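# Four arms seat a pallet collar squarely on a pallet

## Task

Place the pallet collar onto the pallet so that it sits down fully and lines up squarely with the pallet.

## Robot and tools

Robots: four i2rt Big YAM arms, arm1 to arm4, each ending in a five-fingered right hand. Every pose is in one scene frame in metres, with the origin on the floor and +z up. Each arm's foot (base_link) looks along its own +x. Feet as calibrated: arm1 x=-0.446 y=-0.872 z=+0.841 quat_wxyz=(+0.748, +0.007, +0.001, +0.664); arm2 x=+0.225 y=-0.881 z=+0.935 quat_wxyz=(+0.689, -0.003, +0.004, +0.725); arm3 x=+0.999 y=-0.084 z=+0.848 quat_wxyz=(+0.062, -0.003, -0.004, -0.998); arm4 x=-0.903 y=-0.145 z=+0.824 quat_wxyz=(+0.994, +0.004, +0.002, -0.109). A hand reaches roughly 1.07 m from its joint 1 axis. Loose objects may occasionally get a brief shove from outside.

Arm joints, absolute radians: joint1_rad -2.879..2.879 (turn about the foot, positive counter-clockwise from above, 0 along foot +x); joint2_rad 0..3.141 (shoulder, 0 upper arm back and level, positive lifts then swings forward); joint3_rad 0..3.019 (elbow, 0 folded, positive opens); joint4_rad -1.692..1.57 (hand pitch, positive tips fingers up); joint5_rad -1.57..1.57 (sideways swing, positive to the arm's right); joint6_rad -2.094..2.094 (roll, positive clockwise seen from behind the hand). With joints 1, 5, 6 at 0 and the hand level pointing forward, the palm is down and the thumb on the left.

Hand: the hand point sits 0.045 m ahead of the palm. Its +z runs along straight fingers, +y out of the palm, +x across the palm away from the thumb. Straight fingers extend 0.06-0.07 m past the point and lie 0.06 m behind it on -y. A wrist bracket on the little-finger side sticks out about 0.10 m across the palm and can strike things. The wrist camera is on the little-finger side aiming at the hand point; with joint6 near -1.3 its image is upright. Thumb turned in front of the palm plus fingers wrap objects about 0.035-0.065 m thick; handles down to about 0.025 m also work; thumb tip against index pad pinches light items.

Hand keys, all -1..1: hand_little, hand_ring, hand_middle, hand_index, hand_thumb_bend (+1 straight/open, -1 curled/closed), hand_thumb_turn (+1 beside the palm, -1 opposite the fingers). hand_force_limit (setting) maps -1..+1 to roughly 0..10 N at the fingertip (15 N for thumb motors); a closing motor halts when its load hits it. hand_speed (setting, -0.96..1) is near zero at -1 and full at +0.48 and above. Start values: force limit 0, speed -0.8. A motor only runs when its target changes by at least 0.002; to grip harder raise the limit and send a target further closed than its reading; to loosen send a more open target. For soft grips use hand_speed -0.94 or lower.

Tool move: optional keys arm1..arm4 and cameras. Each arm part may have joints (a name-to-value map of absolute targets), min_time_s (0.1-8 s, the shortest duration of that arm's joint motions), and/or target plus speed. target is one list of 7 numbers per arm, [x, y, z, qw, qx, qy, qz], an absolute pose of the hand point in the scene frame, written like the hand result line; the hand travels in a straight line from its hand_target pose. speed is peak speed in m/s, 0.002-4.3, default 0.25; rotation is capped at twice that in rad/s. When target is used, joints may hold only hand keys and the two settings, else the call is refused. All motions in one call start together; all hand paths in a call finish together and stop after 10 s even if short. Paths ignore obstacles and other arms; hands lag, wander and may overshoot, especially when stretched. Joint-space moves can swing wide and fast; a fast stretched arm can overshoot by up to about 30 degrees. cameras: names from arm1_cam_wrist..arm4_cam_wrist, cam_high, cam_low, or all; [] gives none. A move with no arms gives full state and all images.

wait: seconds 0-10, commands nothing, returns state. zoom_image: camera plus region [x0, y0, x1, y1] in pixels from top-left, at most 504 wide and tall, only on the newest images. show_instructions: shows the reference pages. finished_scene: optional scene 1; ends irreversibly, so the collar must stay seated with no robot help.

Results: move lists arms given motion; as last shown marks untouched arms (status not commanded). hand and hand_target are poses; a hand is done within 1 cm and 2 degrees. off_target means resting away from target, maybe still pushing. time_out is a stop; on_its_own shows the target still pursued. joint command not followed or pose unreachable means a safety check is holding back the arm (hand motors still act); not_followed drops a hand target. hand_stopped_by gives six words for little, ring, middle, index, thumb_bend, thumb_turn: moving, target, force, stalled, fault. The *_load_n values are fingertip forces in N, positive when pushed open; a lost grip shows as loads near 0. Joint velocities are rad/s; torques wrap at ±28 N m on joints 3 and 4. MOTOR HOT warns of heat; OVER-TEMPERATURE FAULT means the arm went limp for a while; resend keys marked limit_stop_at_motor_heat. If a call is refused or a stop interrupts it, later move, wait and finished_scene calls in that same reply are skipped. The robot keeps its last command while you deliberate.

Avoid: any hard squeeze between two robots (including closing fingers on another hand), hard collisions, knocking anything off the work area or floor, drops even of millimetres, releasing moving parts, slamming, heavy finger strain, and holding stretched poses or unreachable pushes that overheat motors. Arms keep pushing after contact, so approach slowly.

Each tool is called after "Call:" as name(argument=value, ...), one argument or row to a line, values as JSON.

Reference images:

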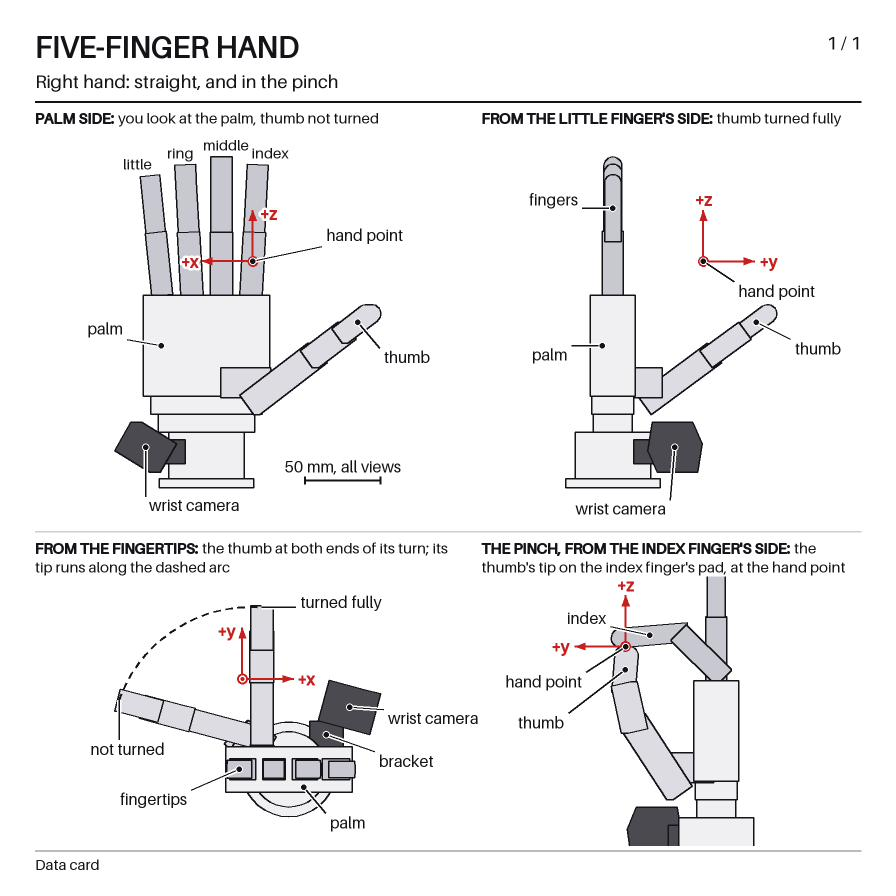

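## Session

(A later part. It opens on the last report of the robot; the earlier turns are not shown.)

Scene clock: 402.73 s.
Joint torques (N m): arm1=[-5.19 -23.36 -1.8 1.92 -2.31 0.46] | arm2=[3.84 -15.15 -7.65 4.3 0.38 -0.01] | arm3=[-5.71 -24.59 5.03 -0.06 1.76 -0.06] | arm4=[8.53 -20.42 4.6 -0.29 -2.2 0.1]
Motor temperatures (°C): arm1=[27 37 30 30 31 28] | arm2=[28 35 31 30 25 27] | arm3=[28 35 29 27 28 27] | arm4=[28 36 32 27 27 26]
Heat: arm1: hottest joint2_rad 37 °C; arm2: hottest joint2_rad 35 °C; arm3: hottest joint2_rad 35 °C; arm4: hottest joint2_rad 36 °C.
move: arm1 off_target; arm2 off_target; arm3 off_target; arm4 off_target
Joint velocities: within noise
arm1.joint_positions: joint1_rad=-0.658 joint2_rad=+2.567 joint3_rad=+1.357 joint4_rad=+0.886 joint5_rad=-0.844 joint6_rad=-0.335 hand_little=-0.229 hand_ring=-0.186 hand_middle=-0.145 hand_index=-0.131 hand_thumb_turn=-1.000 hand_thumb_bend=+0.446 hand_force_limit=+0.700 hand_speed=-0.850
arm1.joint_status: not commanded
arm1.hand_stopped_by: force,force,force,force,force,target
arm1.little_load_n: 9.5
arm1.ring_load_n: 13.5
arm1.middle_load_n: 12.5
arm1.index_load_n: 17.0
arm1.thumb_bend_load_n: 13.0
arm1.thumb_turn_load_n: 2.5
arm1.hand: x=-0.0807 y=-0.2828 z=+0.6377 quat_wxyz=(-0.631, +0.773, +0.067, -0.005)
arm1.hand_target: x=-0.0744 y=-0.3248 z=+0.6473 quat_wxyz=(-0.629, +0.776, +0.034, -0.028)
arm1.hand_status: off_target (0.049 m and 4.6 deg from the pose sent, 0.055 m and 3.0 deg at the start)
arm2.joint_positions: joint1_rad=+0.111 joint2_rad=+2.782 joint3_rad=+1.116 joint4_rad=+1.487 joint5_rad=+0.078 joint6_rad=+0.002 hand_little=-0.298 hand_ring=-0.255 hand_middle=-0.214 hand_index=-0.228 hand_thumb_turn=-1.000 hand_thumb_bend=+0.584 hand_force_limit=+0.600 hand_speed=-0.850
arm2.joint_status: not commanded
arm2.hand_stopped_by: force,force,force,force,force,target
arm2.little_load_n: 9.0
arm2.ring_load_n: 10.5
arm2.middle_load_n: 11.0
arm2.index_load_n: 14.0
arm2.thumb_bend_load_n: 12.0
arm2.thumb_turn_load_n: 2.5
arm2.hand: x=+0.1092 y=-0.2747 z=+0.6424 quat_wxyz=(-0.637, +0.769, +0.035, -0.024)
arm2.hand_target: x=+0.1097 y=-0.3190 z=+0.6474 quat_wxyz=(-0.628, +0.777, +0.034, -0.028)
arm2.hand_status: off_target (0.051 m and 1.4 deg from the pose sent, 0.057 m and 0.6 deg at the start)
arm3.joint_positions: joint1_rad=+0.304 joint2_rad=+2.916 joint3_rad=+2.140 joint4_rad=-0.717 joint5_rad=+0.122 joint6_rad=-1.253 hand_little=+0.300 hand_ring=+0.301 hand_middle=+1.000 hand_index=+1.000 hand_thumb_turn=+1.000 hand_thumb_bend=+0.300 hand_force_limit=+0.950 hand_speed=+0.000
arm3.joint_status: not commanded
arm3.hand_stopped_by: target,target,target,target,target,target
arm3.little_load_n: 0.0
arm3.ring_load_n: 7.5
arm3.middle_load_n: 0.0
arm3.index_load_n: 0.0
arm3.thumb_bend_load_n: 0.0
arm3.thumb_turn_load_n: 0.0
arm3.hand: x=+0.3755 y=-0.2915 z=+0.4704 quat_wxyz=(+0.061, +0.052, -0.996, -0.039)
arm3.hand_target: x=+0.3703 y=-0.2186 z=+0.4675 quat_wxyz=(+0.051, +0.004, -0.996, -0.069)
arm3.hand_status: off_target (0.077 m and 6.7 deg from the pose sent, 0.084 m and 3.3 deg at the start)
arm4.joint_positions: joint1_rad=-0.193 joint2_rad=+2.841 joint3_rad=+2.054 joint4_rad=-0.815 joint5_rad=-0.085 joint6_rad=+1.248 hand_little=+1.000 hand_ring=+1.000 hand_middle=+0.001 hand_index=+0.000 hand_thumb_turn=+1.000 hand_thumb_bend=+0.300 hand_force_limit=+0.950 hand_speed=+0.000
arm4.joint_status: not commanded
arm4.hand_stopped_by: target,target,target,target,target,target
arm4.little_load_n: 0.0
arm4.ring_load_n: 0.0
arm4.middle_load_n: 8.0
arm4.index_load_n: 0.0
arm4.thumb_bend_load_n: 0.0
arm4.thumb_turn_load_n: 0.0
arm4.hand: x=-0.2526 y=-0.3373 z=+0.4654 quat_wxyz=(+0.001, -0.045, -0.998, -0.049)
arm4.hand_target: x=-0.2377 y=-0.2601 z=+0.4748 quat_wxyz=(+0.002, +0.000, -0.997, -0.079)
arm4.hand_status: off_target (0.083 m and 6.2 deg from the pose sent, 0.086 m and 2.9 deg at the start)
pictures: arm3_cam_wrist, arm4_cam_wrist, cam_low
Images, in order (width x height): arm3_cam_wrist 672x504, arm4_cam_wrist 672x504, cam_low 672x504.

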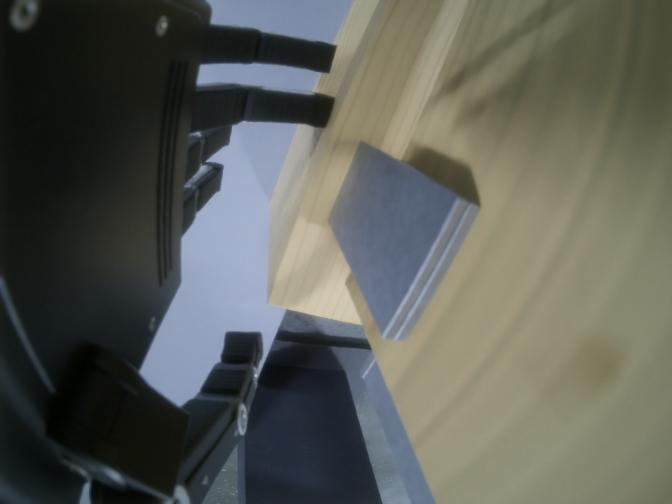

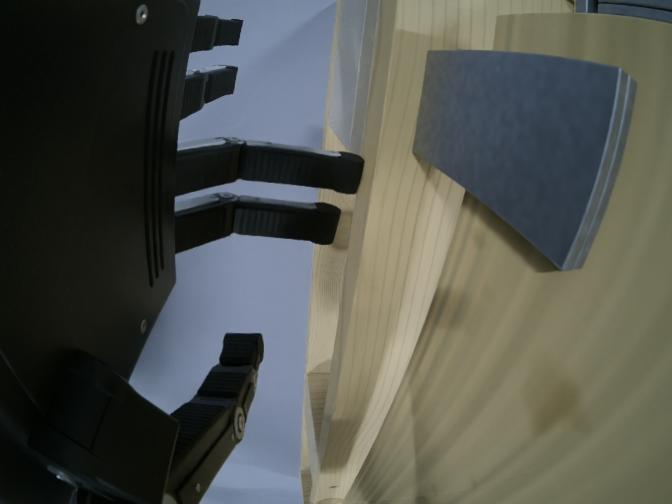

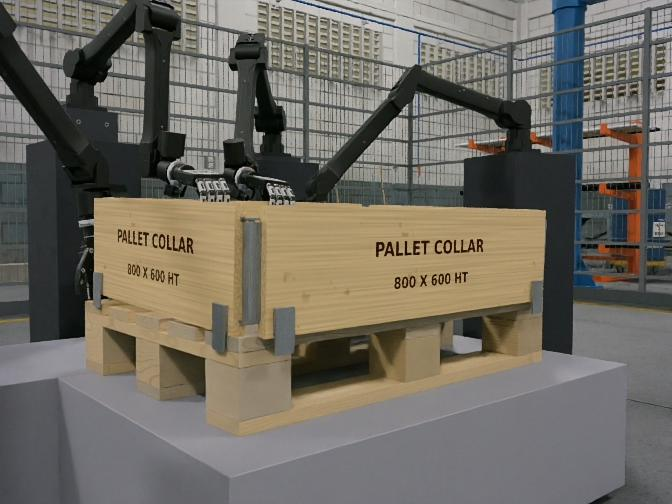

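Call:
move(
  arm3={"target":[0.366,-0.215,0.468,-0.0459,0.0833,0.9927,0.0740],"speed":0.08},
  arm4={"target":[-0.233,-0.257,0.476,-0.0068,-0.0869,0.9931,0.0782],"speed":0.08},
)

Call:
move(
  arm3={"joints":{"joint1_rad":0.15},"min_time_s":1.5},
  arm4={"joints":{"joint1_rad":-0.045},"min_time_s":1.5},
  cameras=["cam_low","arm3_cam_wrist","arm4_cam_wrist"],
)

Call:
zoom_image(
  camera="cam_low",
  region=[60, 260, 380, 440],
)

Scene clock: 410.40 s.
Joint torques (N m): arm1=[-4.6 -23.12 -1.76 2.02 -2.35 0.46] | arm2=[3.72 -15.33 -7.69 4.31 0.35 0] | arm3=[-6.12 -23.59 7.92 -1.57 2.03 0.09] | arm4=[8.06 -19.37 7.43 -1.8 -2.21 -0.13]
Motor temperatures (°C): arm1=[27 37 30 30 35 28] | arm2=[28 35 32 30 25 27] | arm3=[29 35 29 27 30 27] | arm4=[28 37 32 27 30 26]
Heat: arm1: hottest joint2_rad 37 °C; arm2: hottest joint2_rad 35 °C; arm3: hottest joint2_rad 35 °C; arm4: hottest joint2_rad 37 °C.
move: arm3 off_target; arm4 off_target
Joint velocities: within noise
arm1, arm2: as last shown
arm1.ring_load_n: 13.0
arm1.thumb_bend_load_n: 12.5
arm2.ring_load_n: 11.0
arm2.middle_load_n: 11.5
arm2.index_load_n: 13.5
arm3.joint_positions: joint1_rad=+0.300 joint2_rad=+2.930 joint3_rad=+2.188 joint4_rad=-0.754 joint5_rad=+0.120 joint6_rad=-1.108 hand_little=+0.300 hand_ring=+0.301 hand_middle=+1.000 hand_index=+1.000 hand_thumb_turn=+1.000 hand_thumb_bend=+0.300 hand_force_limit=+0.950 hand_speed=+0.000
arm3.joint_status: not commanded
arm3.hand_stopped_by: target,target,target,target,target,target
arm3.little_load_n: 0.5
arm3.ring_load_n: 10.5
arm3.middle_load_n: 0.0
arm3.index_load_n: 0.0
arm3.thumb_bend_load_n: 0.0
arm3.thumb_turn_load_n: 0.0
arm3.hand: x=+0.3761 y=-0.2973 z=+0.4729 quat_wxyz=(+0.062, -0.022, -0.997, -0.034)
arm3.hand_target: x=+0.3710 y=-0.2192 z=+0.4679 quat_wxyz=(+0.046, -0.082, -0.993, -0.073)
arm3.hand_status: off_target (0.083 m and 8.6 deg from the pose sent, 0.077 m and 16.1 deg at the start)
arm4.joint_positions: joint1_rad=-0.185 joint2_rad=+2.867 joint3_rad=+2.123 joint4_rad=-0.864 joint5_rad=-0.073 joint6_rad=+1.099 hand_little=+1.000 hand_ring=+1.000 hand_middle=+0.001 hand_index=+0.000 hand_thumb_turn=+1.000 hand_thumb_bend=+0.300 hand_force_limit=+0.950 hand_speed=+0.000
arm4.joint_status: not commanded
arm4.hand_stopped_by: target,target,target,target,target,target
arm4.little_load_n: 0.0
arm4.ring_load_n: 0.0
arm4.middle_load_n: 11.5
arm4.index_load_n: 0.5
arm4.thumb_bend_load_n: -0.5
arm4.thumb_turn_load_n: 0.0
arm4.hand: x=-0.2507 y=-0.3339 z=+0.4671 quat_wxyz=(+0.003, +0.033, -0.998, -0.045)
arm4.hand_target: x=-0.2372 y=-0.2598 z=+0.4753 quat_wxyz=(+0.007, +0.086, -0.993, -0.077)
arm4.hand_status: off_target (0.079 m and 7.3 deg from the pose sent, 0.083 m and 15.6 deg at the start)
pictures: none

Scene clock: 413.93 s.
Joint torques (N m): arm1=[-5.13 -23.77 -1.92 1.77 -2.33 0.44] | arm2=[3.6 -15.15 -7.68 4.23 0.37 -0.02] | arm3=[-9.64 -23.47 7.76 -1.28 2.68 0.04] | arm4=[11.16 -19.31 7.09 -1.59 -2.85 -0.02]
Motor temperatures (°C): arm1=[27 37 30 30 36 28] | arm2=[28 35 32 31 25 27] | arm3=[29 34 29 27 31 27] | arm4=[28 37 32 27 31 26]
Heat: arm1: hottest joint2_rad 37 °C; arm2: hottest joint2_rad 35 °C; arm3: hottest joint2_rad 34 °C; arm4: hottest joint2_rad 37 °C.
move: arm3 time_out; arm4 time_out
Joint velocities: within noise
arm1, arm2: as last shown
arm1.ring_load_n: 13.5
arm2.index_load_n: 14.0
arm3.joint_positions: joint1_rad=+0.291 joint2_rad=+2.930 joint3_rad=+2.192 joint4_rad=-0.760 joint5_rad=+0.101 joint6_rad=-1.102 hand_little=+0.300 hand_ring=+0.301 hand_middle=+1.000 hand_index=+1.000 hand_thumb_turn=+1.000 hand_thumb_bend=+0.300 hand_force_limit=+0.950 hand_speed=+0.000
arm3.joint_status: joint1_rad time_out (moved -0.010 of -0.150)
arm3.hand_stopped_by: target,target,target,target,target,target
arm3.little_load_n: 0.0
arm3.ring_load_n: 10.5
arm3.middle_load_n: 0.0
arm3.index_load_n: 0.0
arm3.thumb_bend_load_n: 0.0
arm3.thumb_turn_load_n: 0.0
arm3.on_its_own: joint1_rad reads +0.291 and still pushes toward +0.150 since a time_out; joint5_rad reads +0.101 and still pushes toward +0.176 since a time_out
arm3.hand: x=+0.3756 y=-0.2951 z=+0.4728 quat_wxyz=(+0.057, -0.029, -0.998, -0.026)
arm3.hand_target: x=+0.3654 y=-0.1888 z=+0.4677 quat_wxyz=(+0.044, -0.106, -0.991, -0.074)
arm3.hand_status: not commanded
arm4.joint_positions: joint1_rad=-0.175 joint2_rad=+2.867 joint3_rad=+2.128 joint4_rad=-0.868 joint5_rad=-0.052 joint6_rad=+1.088 hand_little=+1.000 hand_ring=+1.000 hand_middle=+0.001 hand_index=+0.000 hand_thumb_turn=+1.000 hand_thumb_bend=+0.300 hand_force_limit=+0.950 hand_speed=+0.000
arm4.joint_status: joint1_rad time_out (moved +0.010 of +0.140)
arm4.hand_stopped_by: target,target,target,target,target,target
arm4.little_load_n: 0.0
arm4.ring_load_n: 0.0
arm4.middle_load_n: 11.0
arm4.index_load_n: 0.0
arm4.thumb_bend_load_n: 0.0
arm4.thumb_turn_load_n: 0.0
arm4.on_its_own: joint1_rad reads -0.175 and still pushes toward -0.045 since a time_out; joint5_rad reads -0.052 and still pushes toward -0.128 since a time_out
arm4.hand: x=-0.2498 y=-0.3313 z=+0.4669 quat_wxyz=(+0.007, +0.044, -0.998, -0.035)
arm4.hand_target: x=-0.2325 y=-0.2294 z=+0.4754 quat_wxyz=(+0.009, +0.109, -0.991, -0.076)
arm4.hand_status: not commanded
pictures: arm3_cam_wrist, arm4_cam_wrist, cam_low
Images, in order (width x height): arm3_cam_wrist 672x504, arm4_cam_wrist 672x504, cam_low 672x504.

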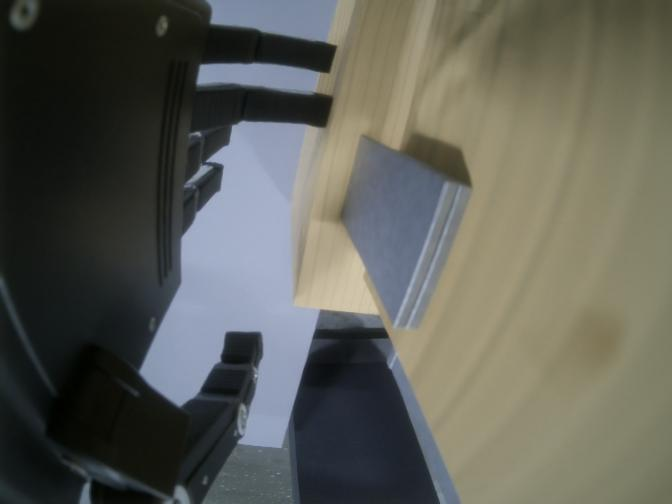

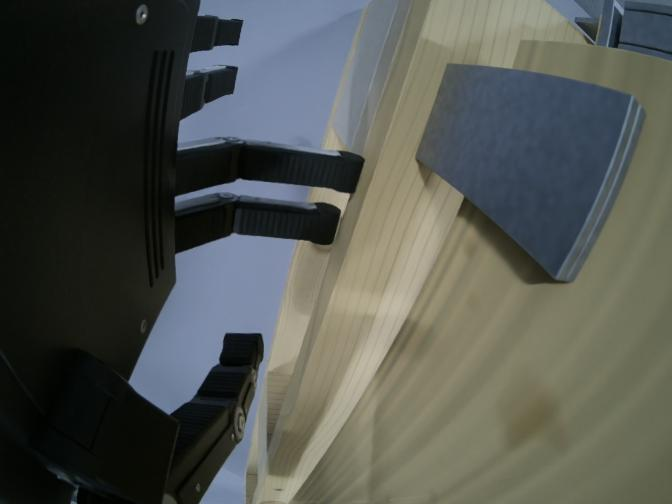

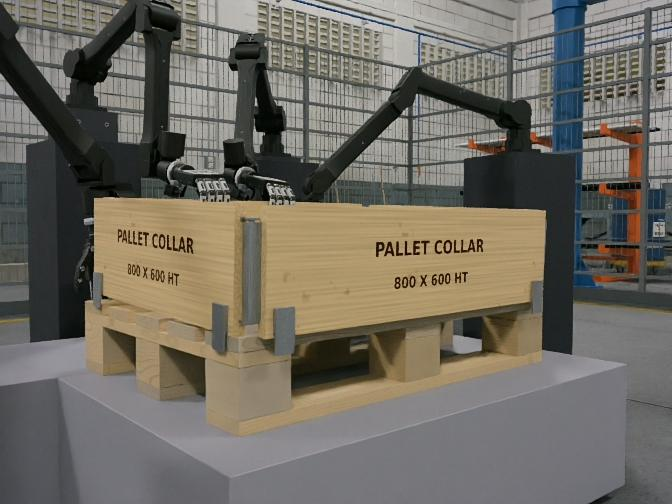

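Scaled by 1.575 from the camera's image (finer frame: 960x720).

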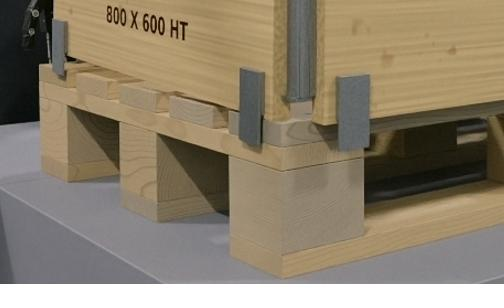

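Call:
move(
  arm1={"target":[-0.0739,-0.330,0.690,0.629,-0.776,-0.034,0.028],"speed":0.05},
  arm2={"target":[0.110,-0.325,0.690,0.629,-0.776,-0.034,0.028],"speed":0.05},
  cameras=["cam_low","arm3_cam_wrist","arm4_cam_wrist","arm1_cam_wrist","arm2_cam_wrist"],
)

Call:
zoom_image(
  camera="cam_low",
  region=[60, 260, 380, 440],
)

Scene clock: 415.53 s.
Joint torques (N m): arm1=[-6.3 -25 -0.98 1.47 -2.26 0.51] | arm2=[3.66 -13.45 0.06 2.19 0.23 -0.01] | arm3=[-9.7 -23.77 7.73 -1.25 2.67 0.01] | arm4=[11.22 -19.37 7.09 -1.59 -2.85 -0.03]
Motor temperatures (°C): arm1=[27 37 30 30 37 28] | arm2=[28 35 33 31 25 27] | arm3=[29 34 29 27 32 27] | arm4=[28 37 32 27 32 26]
Heat: arm1: hottest joint2_rad 37 °C; arm2: hottest joint2_rad 35 °C; arm3: hottest joint2_rad 34 °C; arm4: hottest joint2_rad 37 °C.
move: arm1 off_target; arm2 off_target
Joint velocities: within noise
arm1.joint_positions: joint1_rad=-0.643 joint2_rad=+2.493 joint3_rad=+1.299 joint4_rad=+0.861 joint5_rad=-0.845 joint6_rad=-0.342 hand_little=-0.229 hand_ring=-0.186 hand_middle=-0.145 hand_index=-0.131 hand_thumb_turn=-1.000 hand_thumb_bend=+0.446 hand_force_limit=+0.700 hand_speed=-0.850
arm1.joint_status: not commanded
arm1.hand_stopped_by: force,force,force,force,force,target
arm1.little_load_n: 0.0
arm1.ring_load_n: 13.5
arm1.middle_load_n: 15.0
arm1.index_load_n: 22.5
arm1.thumb_bend_load_n: 9.0
arm1.thumb_turn_load_n: 0.5
arm1.hand: x=-0.0941 y=-0.2830 z=+0.6643 quat_wxyz=(-0.629, +0.774, +0.074, -0.011)
arm1.hand_target: x=-0.0748 y=-0.3246 z=+0.6858 quat_wxyz=(-0.630, +0.776, +0.034, -0.028)
arm1.hand_status: off_target (0.057 m and 5.0 deg from the pose sent, 0.071 m and 4.6 deg at the start)
arm2.joint_positions: joint1_rad=+0.113 joint2_rad=+2.664 joint3_rad=+0.893 joint4_rad=+1.537 joint5_rad=+0.084 joint6_rad=+0.003 hand_little=-0.298 hand_ring=-0.256 hand_middle=-0.215 hand_index=-0.229 hand_thumb_turn=-1.000 hand_thumb_bend=+0.580 hand_force_limit=+0.600 hand_speed=-0.850
arm2.joint_status: not commanded
arm2.hand_stopped_by: force,force,force,force,force,target
arm2.little_load_n: 0.0
arm2.ring_load_n: 0.0
arm2.middle_load_n: 0.0
arm2.index_load_n: 0.0
arm2.thumb_bend_load_n: 0.0
arm2.thumb_turn_load_n: 0.0
arm2.hand: x=+0.1186 y=-0.3307 z=+0.6787 quat_wxyz=(-0.616, +0.787, +0.036, -0.019)
arm2.hand_target: x=+0.1100 y=-0.3252 z=+0.6899 quat_wxyz=(-0.629, +0.776, +0.034, -0.028)
arm2.hand_status: off_target (0.015 m and 2.2 deg from the pose sent, 0.069 m and 1.3 deg at the start)
arm3, arm4: as last shown
arm3.on_its_own: joint1_rad reads +0.291 and still pushes toward +0.150 since a time_out; joint5_rad reads +0.101 and still pushes toward +0.176 since a time_out
arm4.on_its_own: joint1_rad reads -0.175 and still pushes toward -0.045 since a time_out; joint5_rad reads -0.052 and still pushes toward -0.128 since a time_out
pictures: arm1_cam_wrist, arm2_cam_wrist, arm3_cam_wrist, arm4_cam_wrist, cam_low
Images, in order (width x height): arm1_cam_wrist 672x504, arm2_cam_wrist 672x504, arm3_cam_wrist 672x504, arm4_cam_wrist 672x504, cam_low 672x504.

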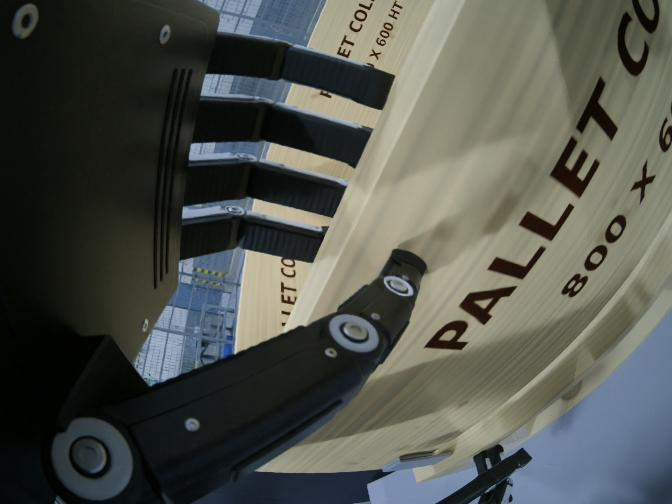

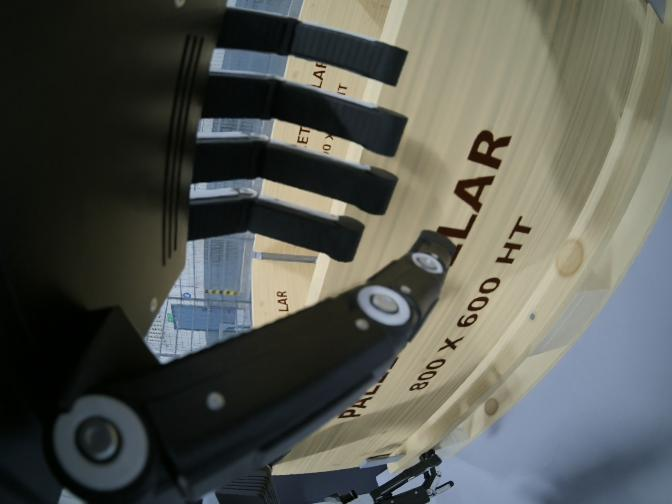

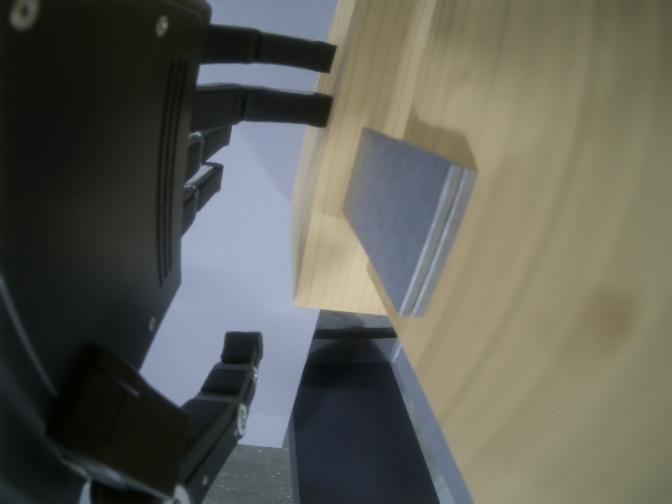

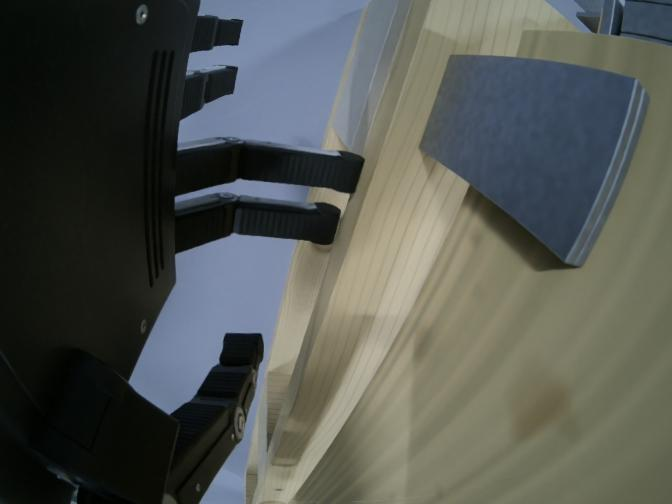

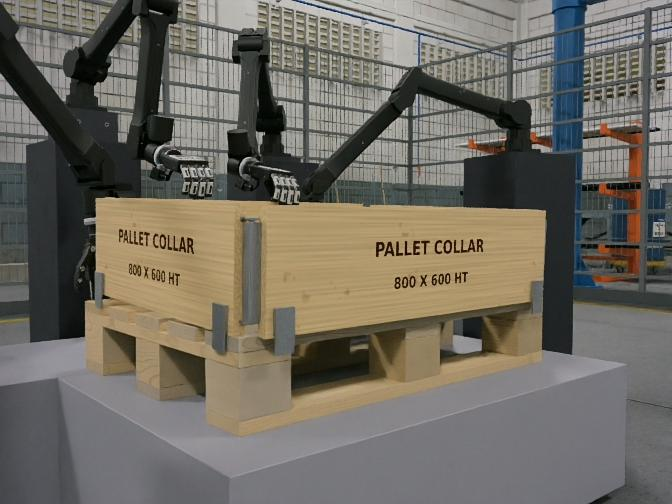

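Scaled by 1.575 from the camera's image (finer frame: 960x720).

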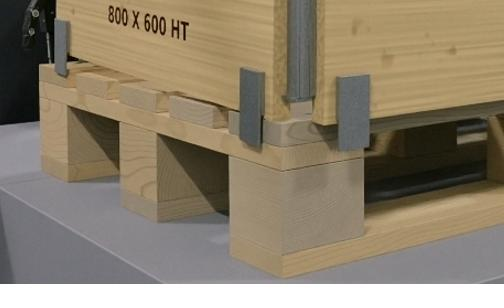

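Call:
move(
  arm1={"target":[-0.090,-0.283,0.660,0.629,-0.776,-0.034,0.028],"speed":0.06},
  arm2={"target":[0.110,-0.330,0.700,0.629,-0.776,-0.034,0.028],"speed":0.06},
  arm3={"target":[0.366,-0.300,0.470,-0.0522,-0.0036,0.9962,0.0697],"speed":0.08},
  arm4={"target":[-0.236,-0.345,0.474,0,0,0.9969,0.0785],"speed":0.08},
)

Call:
move(
  arm1={"target":[-0.082,-0.281,0.680,0.629,-0.776,-0.034,0.028],"speed":0.1,"joints":{"hand_little":0.35,"hand_ring":0.35,"hand_middle":0.35,"hand_index":0.35,"hand_thumb_bend":0.9,"hand_speed":-0.2}},
  arm3={"target":[0.370,-0.345,0.474,-0.0522,-0.0036,0.9962,0.0697],"speed":0.08,"joints":{"hand_ring":0.0,"hand_little":0.0}},
  arm4={"target":[-0.236,-0.367,0.480,0,0,0.9969,0.0785],"speed":0.08},
  cameras=["arm3_cam_wrist","arm4_cam_wrist","cam_low","cam_high"],
)

Call:
zoom_image(
  camera="cam_low",
  region=[60, 260, 380, 440],
)

Scene clock: 418.70 s.
Joint torques (N m): arm1=[-1.55 -18.26 6 1.87 -0.81 0.39] | arm2=[3.78 -14.45 -0.43 2.22 0.2 -0.03] | arm3=[1.26 -23.88 9.65 -0.47 0.51 -0.26] | arm4=[-0.15 -19.14 8.87 -0.39 -0.46 0.14]
Motor temperatures (°C): arm1=[27 37 30 30 37 28] | arm2=[28 35 32 31 25 27] | arm3=[29 34 29 27 32 27] | arm4=[28 37 32 27 32 26]
Heat: arm1: hottest joint2_rad 37 °C; arm2: hottest joint2_rad 35 °C; arm3: hottest joint2_rad 34 °C; arm4: hottest joint2_rad 37 °C.
move: arm1 off_target; arm2 off_target; arm3 done; arm4 off_target
Joint velocities: within noise
arm1.joint_positions: joint1_rad=-0.636 joint2_rad=+2.495 joint3_rad=+1.310 joint4_rad=+0.861 joint5_rad=-0.816 joint6_rad=-0.295 hand_little=-0.229 hand_ring=-0.186 hand_middle=-0.145 hand_index=-0.131 hand_thumb_turn=-1.000 hand_thumb_bend=+0.446 hand_force_limit=+0.700 hand_speed=-0.850
arm1.joint_status: not commanded
arm1.hand_stopped_by: force,force,force,force,force,target
arm1.little_load_n: 0.0
arm1.ring_load_n: 10.5
arm1.middle_load_n: 9.5
arm1.index_load_n: 12.5
arm1.thumb_bend_load_n: 15.0
arm1.thumb_turn_load_n: 0.0
arm1.hand: x=-0.0926 y=-0.2761 z=+0.6665 quat_wxyz=(-0.629, +0.776, +0.052, -0.014)
arm1.hand_target: x=-0.0901 y=-0.2831 z=+0.6600 quat_wxyz=(-0.629, +0.776, +0.034, -0.028)
arm1.hand_status: off_target (0.010 m and 2.6 deg from the pose sent, 0.006 m and 5.0 deg at the start)
arm2.joint_positions: joint1_rad=+0.115 joint2_rad=+2.647 joint3_rad=+0.869 joint4_rad=+1.542 joint5_rad=+0.086 joint6_rad=+0.003 hand_little=-0.298 hand_ring=-0.256 hand_middle=-0.215 hand_index=-0.229 hand_thumb_turn=-1.000 hand_thumb_bend=+0.580 hand_force_limit=+0.600 hand_speed=-0.850
arm2.joint_status: not commanded
arm2.hand_stopped_by: force,force,force,force,force,target
arm2.little_load_n: 0.0
arm2.ring_load_n: 0.0
arm2.middle_load_n: 0.0
arm2.index_load_n: 0.0
arm2.thumb_bend_load_n: 0.0
arm2.thumb_turn_load_n: 0.0
arm2.hand: x=+0.1184 y=-0.3353 z=+0.6853 quat_wxyz=(-0.615, +0.787, +0.037, -0.020)
arm2.hand_target: x=+0.1099 y=-0.3300 z=+0.6999 quat_wxyz=(-0.629, +0.776, +0.034, -0.028)
arm2.hand_status: off_target (0.018 m and 2.2 deg from the pose sent, 0.023 m and 2.2 deg at the start)
arm3.joint_positions: joint1_rad=+0.320 joint2_rad=+2.989 joint3_rad=+2.319 joint4_rad=-0.866 joint5_rad=+0.164 joint6_rad=-1.131 hand_little=+0.300 hand_ring=+0.300 hand_middle=+1.000 hand_index=+1.000 hand_thumb_turn=+1.000 hand_thumb_bend=+0.300 hand_force_limit=+0.950 hand_speed=+0.000
arm3.joint_status: not commanded
arm3.hand_stopped_by: target,target,target,target,target,target
arm3.little_load_n: 0.0
arm3.ring_load_n: 1.0
arm3.middle_load_n: 0.0
arm3.index_load_n: 0.0
arm3.thumb_bend_load_n: 0.0
arm3.thumb_turn_load_n: 0.0
arm3.hand: x=+0.3690 y=-0.3043 z=+0.4762 quat_wxyz=(+0.053, +0.000, -0.997, -0.063)
arm3.hand_target: x=+0.3664 y=-0.2998 z=+0.4700 quat_wxyz=(+0.053, +0.004, -0.996, -0.069)
arm3.hand_status: done (0.008 m and 0.9 deg from the pose sent, 0.011 m and 6.3 deg at the start; pose on its path clipped on 3 of 67 steps)
arm4.joint_positions: joint1_rad=-0.210 joint2_rad=+2.904 joint3_rad=+2.201 joint4_rad=-0.942 joint5_rad=-0.131 joint6_rad=+1.128 hand_little=+1.000 hand_ring=+1.000 hand_middle=+0.000 hand_index=+0.000 hand_thumb_turn=+1.000 hand_thumb_bend=+0.300 hand_force_limit=+0.950 hand_speed=+0.000
arm4.joint_status: not commanded
arm4.hand_stopped_by: target,target,target,target,target,target
arm4.little_load_n: 0.0
arm4.ring_load_n: 0.0
arm4.middle_load_n: 0.5
arm4.index_load_n: 0.0
arm4.thumb_bend_load_n: -0.5
arm4.thumb_turn_load_n: 0.0
arm4.hand: x=-0.2477 y=-0.3418 z=+0.4697 quat_wxyz=(+0.008, +0.004, -0.997, -0.079)
arm4.hand_target: x=-0.2364 y=-0.3449 z=+0.4742 quat_wxyz=(+0.000, +0.000, -0.997, -0.078)
arm4.hand_status: off_target (0.013 m and 1.0 deg from the pose sent, 0.021 m and 7.1 deg at the start; pose on its path clipped on 1 of 67 steps)
pictures: none

Scene clock: 420.10 s.
Joint torques (N m): arm1=[-0.79 -20.54 6.23 1.28 -0.42 0.11] | arm2=[3.66 -13.86 -0.43 2.19 0.2 0.01] | arm3=[2.2 -23.53 10.07 -0.42 0.24 -0.02] | arm4=[-0.56 -19.25 9.11 -0.34 -0.3 -0.08]
Motor temperatures (°C): arm1=[27 38 30 30 36 28] | arm2=[28 35 32 31 25 27] | arm3=[29 34 29 27 32 27] | arm4=[28 37 33 27 32 26]
Heat: arm1: hottest joint2_rad 38 °C; arm2: hottest joint2_rad 35 °C; arm3: hottest joint2_rad 34 °C; arm4: hottest joint2_rad 37 °C.
move: arm1 done; arm3 off_target; arm4 off_target
Joint velocities: within noise
arm1.joint_positions: joint1_rad=-0.650 joint2_rad=+2.482 joint3_rad=+1.310 joint4_rad=+0.839 joint5_rad=-0.834 joint6_rad=-0.264 hand_little=+0.350 hand_ring=+0.350 hand_middle=+0.350 hand_index=+0.350 hand_thumb_turn=-1.000 hand_thumb_bend=+0.900 hand_force_limit=+0.700 hand_speed=-0.200
arm1.joint_status: all done
arm1.hand_stopped_by: target,target,target,target,target,target
arm1.little_load_n: 0.0
arm1.ring_load_n: 0.0
arm1.middle_load_n: 0.0
arm1.index_load_n: 0.0
arm1.thumb_bend_load_n: 0.0
arm1.thumb_turn_load_n: 0.0
arm1.hand: x=-0.0885 y=-0.2809 z=+0.6728 quat_wxyz=(-0.628, +0.777, +0.038, -0.028)
arm1.hand_target: x=-0.0821 y=-0.2810 z=+0.6799 quat_wxyz=(-0.629, +0.776, +0.034, -0.028)
arm1.hand_status: done (0.010 m and 0.5 deg from the pose sent, 0.018 m and 2.6 deg at the start)
arm2: as last shown
arm3.joint_positions: joint1_rad=+0.368 joint2_rad=+3.043 joint3_rad=+2.466 joint4_rad=-0.964 joint5_rad=+0.174 joint6_rad=-1.092 hand_little=+0.000 hand_ring=+0.000 hand_middle=+1.000 hand_index=+1.000 hand_thumb_turn=+1.000 hand_thumb_bend=+0.300 hand_force_limit=+0.950 hand_speed=+0.000
arm3.joint_status: all done
arm3.hand_stopped_by: target,target,target,target,target,target
arm3.little_load_n: 0.0
arm3.ring_load_n: 0.0
arm3.middle_load_n: -0.5
arm3.index_load_n: 0.0
arm3.thumb_bend_load_n: 0.0
arm3.thumb_turn_load_n: 0.0
arm3.hand: x=+0.3652 y=-0.3428 z=+0.4854 quat_wxyz=(+0.057, +0.005, -0.996, -0.066)
arm3.hand_target: x=+0.3703 y=-0.3447 z=+0.4744 quat_wxyz=(+0.053, +0.004, -0.996, -0.069)
arm3.hand_status: off_target (0.013 m and 0.7 deg from the pose sent, 0.041 m and 0.9 deg at the start)
arm4.joint_positions: joint1_rad=-0.234 joint2_rad=+2.919 joint3_rad=+2.257 joint4_rad=-0.987 joint5_rad=-0.134 joint6_rad=+1.120 hand_little=+1.000 hand_ring=+1.000 hand_middle=+0.000 hand_index=+0.000 hand_thumb_turn=+1.000 hand_thumb_bend=+0.300 hand_force_limit=+0.950 hand_speed=+0.000
arm4.joint_status: not commanded
arm4.hand_stopped_by: target,target,target,target,target,target
arm4.little_load_n: 0.0
arm4.ring_load_n: 0.0
arm4.middle_load_n: 0.0
arm4.index_load_n: 0.0
arm4.thumb_bend_load_n: 0.0
arm4.thumb_turn_load_n: 0.0
arm4.hand: x=-0.2444 y=-0.3611 z=+0.4768 quat_wxyz=(+0.008, -0.004, -0.997, -0.081)
arm4.hand_target: x=-0.2363 y=-0.3670 z=+0.4801 quat_wxyz=(+0.000, +0.000, -0.997, -0.078)
arm4.hand_status: off_target (0.011 m and 1.0 deg from the pose sent, 0.030 m and 1.0 deg at the start)
pictures: arm3_cam_wrist, arm4_cam_wrist, cam_high, cam_low
Images, in order (width x height): arm3_cam_wrist 672x504, arm4_cam_wrist 672x504, cam_high 672x504, cam_low 672x504.

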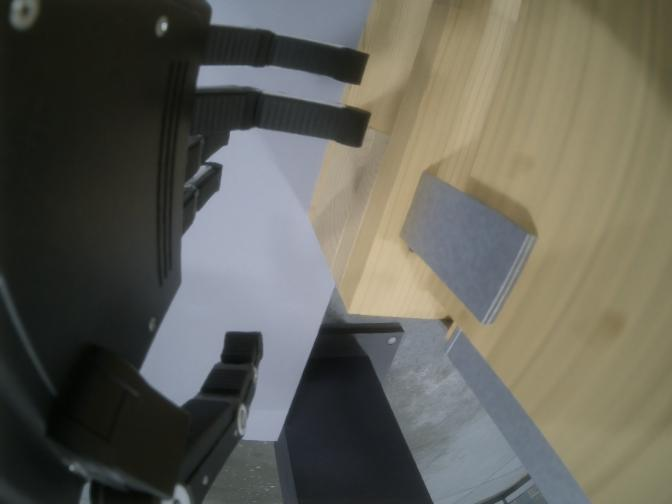

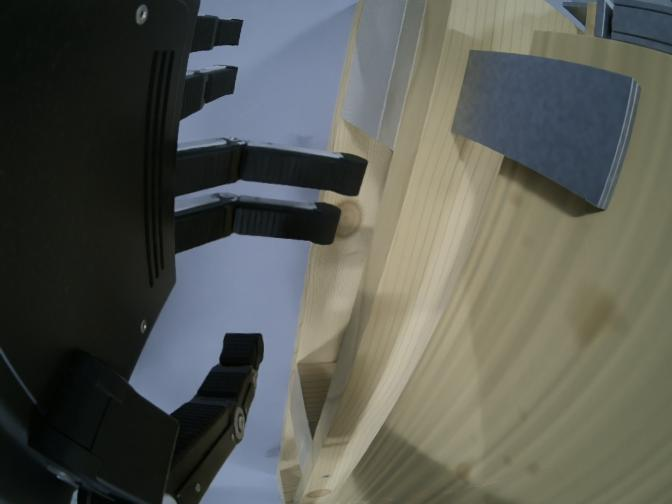

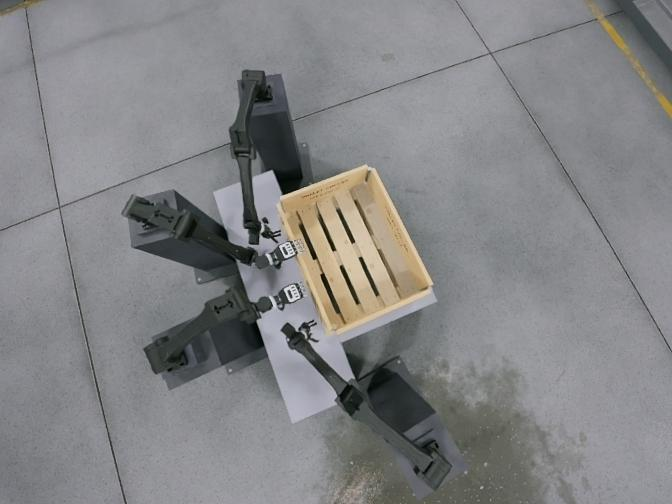

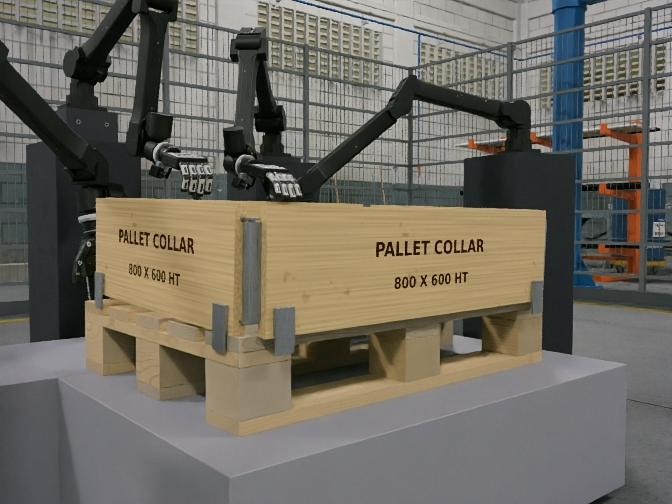

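Scaled by 1.575 from the camera's image (finer frame: 960x720).

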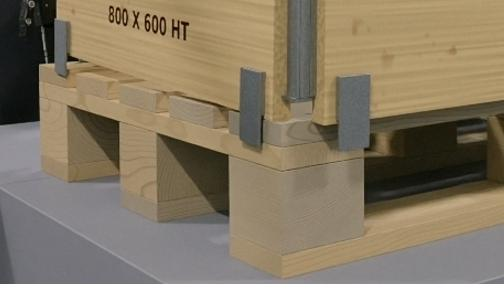

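Call:
zoom_image(
  camera="cam_low",
  region=[190, 290, 310, 380],
)

Call:
zoom_image(
  camera="cam_low",
  region=[70, 250, 190, 340],
)

Scaled by 4.200 from the camera's image (finer frame: 960x720).

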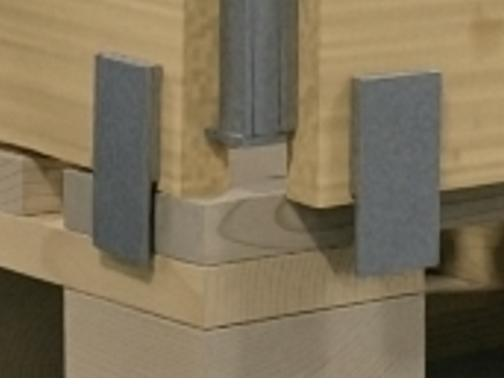

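Scaled by 4.200 from the camera's image (finer frame: 960x720).

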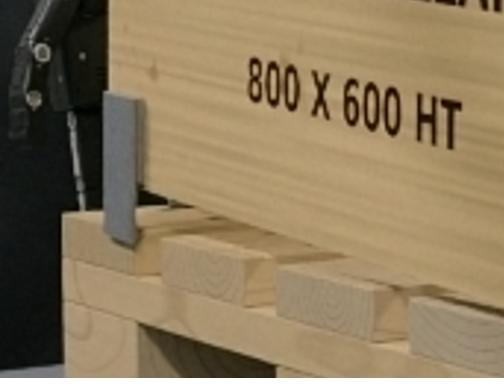

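Call:
move(
  arm1={"target":[-0.070,-0.440,0.720,0.629,-0.776,-0.034,0.028],"speed":0.2},
  arm2={"target":[0.110,-0.330,0.715,0.629,-0.776,-0.034,0.028],"speed":0.1,"joints":{"hand_little":0.35,"hand_ring":0.35,"hand_middle":0.35,"hand_index":0.35,"hand_thumb_bend":0.9,"hand_speed":-0.2}},
  arm3={"target":[0.368,-0.320,0.472,-0.0522,-0.0036,0.9962,0.0697],"speed":0.06},
  arm4={"target":[-0.236,-0.345,0.488,0,0,0.9969,0.0785],"speed":0.06},
)

Call:
move(
  arm1={"target":[-0.040,-0.520,0.580,0.3827,-0.9239,0,0],"speed":0.2,"joints":{"hand_little":1,"hand_ring":1,"hand_middle":1,"hand_index":1}},
  arm3={"target":[0.366,-0.270,0.472,-0.0522,-0.0036,0.9962,0.0697],"speed":0.06},
  arm4={"target":[-0.236,-0.300,0.490,0,0,0.9969,0.0785],"speed":0.06},
  cameras=["arm3_cam_wrist","arm4_cam_wrist","cam_high"],
)

Scene clock: 422.90 s.
Joint torques (N m): arm1=[-0.09 -17.44 3.95 1.01 -0.52 -0.04] | arm2=[3.43 -13.63 -0.35 1.69 0.2 -0.03] | arm3=[0.79 -26.34 6.8 0.51 0.23 -0.18] | arm4=[0.38 -21.36 6.23 0.47 -0.32 0.13]
Motor temperatures (°C): arm1=[27 38 30 30 36 28] | arm2=[28 35 32 31 25 27] | arm3=[29 34 29 27 32 27] | arm4=[28 37 33 27 32 26]
Heat: arm1: hottest joint2_rad 38 °C; arm2: hottest joint2_rad 35 °C; arm3: hottest joint2_rad 34 °C; arm4: hottest joint2_rad 37 °C.
move: arm1 done; arm2 off_target; arm3 done; arm4 off_target
Joint velocities: within noise
arm1.joint_positions: joint1_rad=-0.906 joint2_rad=+2.274 joint3_rad=+1.000 joint4_rad=+0.823 joint5_rad=-1.061 joint6_rad=-0.409 hand_little=+0.350 hand_ring=+0.350 hand_middle=+0.350 hand_index=+0.350 hand_thumb_turn=-1.000 hand_thumb_bend=+0.900 hand_force_limit=+0.700 hand_speed=-0.200
arm1.joint_status: not commanded
arm1.hand_stopped_by: target,target,target,target,target,target
arm1.little_load_n: 0.0
arm1.ring_load_n: 0.0
arm1.middle_load_n: 0.0
arm1.index_load_n: 0.0
arm1.thumb_bend_load_n: 0.0
arm1.thumb_turn_load_n: 0.0
arm1.hand: x=-0.0658 y=-0.4397 z=+0.7181 quat_wxyz=(-0.630, +0.775, +0.031, -0.026)
arm1.hand_target: x=-0.0699 y=-0.4399 z=+0.7200 quat_wxyz=(-0.629, +0.776, +0.034, -0.028)
arm1.hand_status: done (0.005 m and 0.5 deg from the pose sent, 0.167 m and 0.5 deg at the start)
arm2.joint_positions: joint1_rad=+0.115 joint2_rad=+2.601 joint3_rad=+0.840 joint4_rad=+1.542 joint5_rad=+0.086 joint6_rad=+0.003 hand_little=+0.350 hand_ring=+0.350 hand_middle=+0.350 hand_index=+0.350 hand_thumb_turn=-1.000 hand_thumb_bend=+0.900 hand_force_limit=+0.600 hand_speed=-0.200
arm2.joint_status: all done
arm2.hand_stopped_by: target,target,target,target,target,target
arm2.little_load_n: 0.0
arm2.ring_load_n: 0.0
arm2.middle_load_n: 0.0
arm2.index_load_n: 0.0
arm2.thumb_bend_load_n: 0.0
arm2.thumb_turn_load_n: 0.0
arm2.hand: x=+0.1181 y=-0.3325 z=+0.7050 quat_wxyz=(-0.622, +0.782, +0.036, -0.020)
arm2.hand_target: x=+0.1100 y=-0.3299 z=+0.7150 quat_wxyz=(-0.629, +0.776, +0.034, -0.028)
arm2.hand_status: off_target (0.013 m and 1.4 deg from the pose sent, 0.031 m and 2.3 deg at the start)
arm3.joint_positions: joint1_rad=+0.355 joint2_rad=+3.042 joint3_rad=+2.422 joint4_rad=-0.937 joint5_rad=+0.174 joint6_rad=-1.106 hand_little=+0.000 hand_ring=+0.000 hand_middle=+1.000 hand_index=+1.000 hand_thumb_turn=+1.000 hand_thumb_bend=+0.300 hand_force_limit=+0.950 hand_speed=+0.000
arm3.joint_status: not commanded
arm3.hand_stopped_by: target,target,target,target,target,target
arm3.little_load_n: 0.0
arm3.ring_load_n: 0.0
arm3.middle_load_n: 0.0
arm3.index_load_n: 0.0
arm3.thumb_bend_load_n: 0.0
arm3.thumb_turn_load_n: 0.0
arm3.hand: x=+0.3734 y=-0.3275 z=+0.4727 quat_wxyz=(+0.048, +0.006, -0.996, -0.071)
arm3.hand_target: x=+0.3681 y=-0.3199 z=+0.4721 quat_wxyz=(+0.052, +0.004, -0.996, -0.070)
arm3.hand_status: done (0.009 m and 0.6 deg from the pose sent, 0.027 m and 0.7 deg at the start)
arm4.joint_positions: joint1_rad=-0.215 joint2_rad=+2.899 joint3_rad=+2.210 joint4_rad=-0.968 joint5_rad=-0.135 joint6_rad=+1.128 hand_little=+1.000 hand_ring=+1.000 hand_middle=+0.000 hand_index=+0.000 hand_thumb_turn=+1.000 hand_thumb_bend=+0.300 hand_force_limit=+0.950 hand_speed=+0.000
arm4.joint_status: not commanded
arm4.hand_stopped_by: target,target,target,target,target,target
arm4.little_load_n: 0.0
arm4.ring_load_n: 0.0
arm4.middle_load_n: 0.0
arm4.index_load_n: 0.0
arm4.thumb_bend_load_n: 0.0
arm4.thumb_turn_load_n: -0.5
arm4.hand: x=-0.2481 y=-0.3445 z=+0.4762 quat_wxyz=(+0.012, +0.001, -0.996, -0.083)
arm4.hand_target: x=-0.2362 y=-0.3450 z=+0.4880 quat_wxyz=(+0.000, +0.000, -0.997, -0.079)
arm4.hand_status: off_target (0.017 m and 1.5 deg from the pose sent, 0.021 m and 1.0 deg at the start)
pictures: none

Scene clock: 425.13 s.
Joint torques (N m): arm1=[-0.91 -15.27 6.8 0.7 -0.44 -0.09] | arm2=[3.43 -14.04 -0.36 1.73 0.22 -0.02] | arm3=[-1.61 -25.47 5.86 0.39 0.51 -0.18] | arm4=[4.48 -21.07 5.24 -0.05 -1.2 0.1]
Motor temperatures (°C): arm1=[27 38 30 30 35 28] | arm2=[28 35 32 31 25 27] | arm3=[29 35 29 27 32 27] | arm4=[28 37 33 27 32 26]
Heat: arm1: hottest joint2_rad 38 °C; arm2: hottest joint2_rad 35 °C; arm3: hottest joint2_rad 35 °C; arm4: hottest joint2_rad 37 °C.
move: arm1 done; arm3 off_target; arm4 off_target
Joint velocities: within noise
arm1.joint_positions: joint1_rad=-0.915 joint2_rad=+2.347 joint3_rad=+1.130 joint4_rad=+0.125 joint5_rad=-0.648 joint6_rad=-0.877 hand_little=+1.000 hand_ring=+1.000 hand_middle=+1.000 hand_index=+1.000 hand_thumb_turn=-1.000 hand_thumb_bend=+0.900 hand_force_limit=+0.700 hand_speed=-0.200
arm1.joint_status: all done
arm1.hand_stopped_by: target,target,target,target,target,target
arm1.little_load_n: 0.0
arm1.ring_load_n: 0.0
arm1.middle_load_n: 0.0
arm1.index_load_n: 0.0
arm1.thumb_bend_load_n: 0.0
arm1.thumb_turn_load_n: 0.0
arm1.hand: x=-0.0456 y=-0.5191 z=+0.5886 quat_wxyz=(-0.386, +0.923, +0.001, +0.000)
arm1.hand_target: x=-0.0403 y=-0.5201 z=+0.5802 quat_wxyz=(-0.383, +0.924, +0.000, +0.000)
arm1.hand_status: done (0.010 m and 0.4 deg from the pose sent, 0.162 m and 33.5 deg at the start)
arm2: as last shown
arm3.joint_positions: joint1_rad=+0.318 joint2_rad=+2.967 joint3_rad=+2.264 joint4_rad=-0.828 joint5_rad=+0.164 joint6_rad=-1.172 hand_little=+0.000 hand_ring=+0.000 hand_middle=+1.000 hand_index=+1.000 hand_thumb_turn=+1.000 hand_thumb_bend=+0.300 hand_force_limit=+0.950 hand_speed=+0.000
arm3.joint_status: not commanded
arm3.hand_stopped_by: target,target,target,target,target,target
arm3.little_load_n: 0.0
arm3.ring_load_n: 1.0
arm3.middle_load_n: 0.5
arm3.index_load_n: 0.0
arm3.thumb_bend_load_n: 0.0
arm3.thumb_turn_load_n: 0.0
arm3.hand: x=+0.3718 y=-0.2992 z=+0.4752 quat_wxyz=(+0.054, +0.019, -0.996, -0.063)
arm3.hand_target: x=+0.3669 y=-0.2704 z=+0.4720 quat_wxyz=(+0.052, +0.004, -0.996, -0.070)
arm3.hand_status: off_target (0.030 m and 2.0 deg from the pose sent, 0.058 m and 0.6 deg at the start)
arm4.joint_positions: joint1_rad=-0.203 joint2_rad=+2.846 joint3_rad=+2.101 joint4_rad=-0.881 joint5_rad=-0.113 joint6_rad=+1.190 hand_little=+1.000 hand_ring=+1.000 hand_middle=+0.000 hand_index=+0.000 hand_thumb_turn=+1.000 hand_thumb_bend=+0.300 hand_force_limit=+0.950 hand_speed=+0.000
arm4.joint_status: not commanded
arm4.hand_stopped_by: target,target,target,target,target,target
arm4.little_load_n: 0.0
arm4.ring_load_n: 0.0
arm4.middle_load_n: 4.5
arm4.index_load_n: 0.0
arm4.thumb_bend_load_n: 0.0
arm4.thumb_turn_load_n: 0.0
arm4.hand: x=-0.2509 y=-0.3396 z=+0.4780 quat_wxyz=(+0.005, -0.023, -0.998, -0.066)
arm4.hand_target: x=-0.2372 y=-0.3006 z=+0.4895 quat_wxyz=(+0.000, +0.000, -0.997, -0.079)
arm4.hand_status: off_target (0.044 m and 3.0 deg from the pose sent, 0.048 m and 1.5 deg at the start)
Images, in order (width x height): arm3_cam_wrist 672x504, arm4_cam_wrist 672x504, cam_high 672x504.

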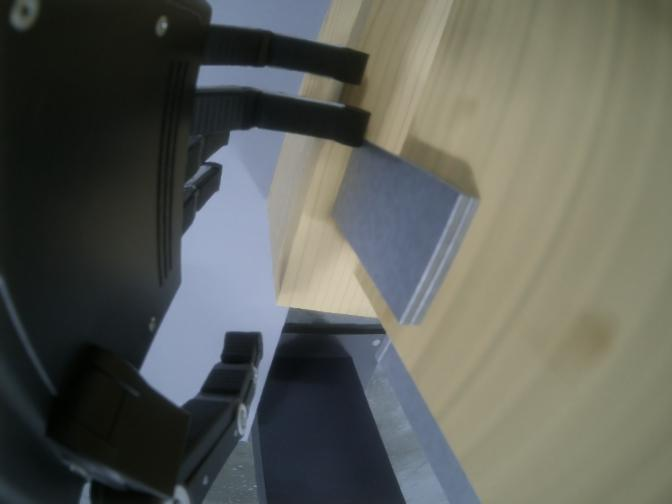

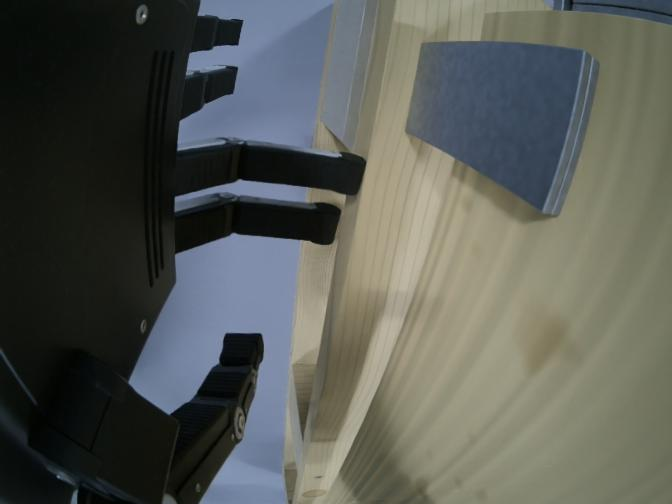

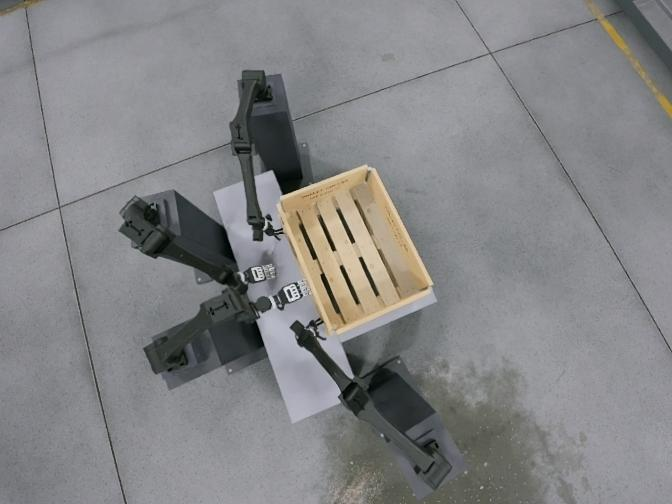

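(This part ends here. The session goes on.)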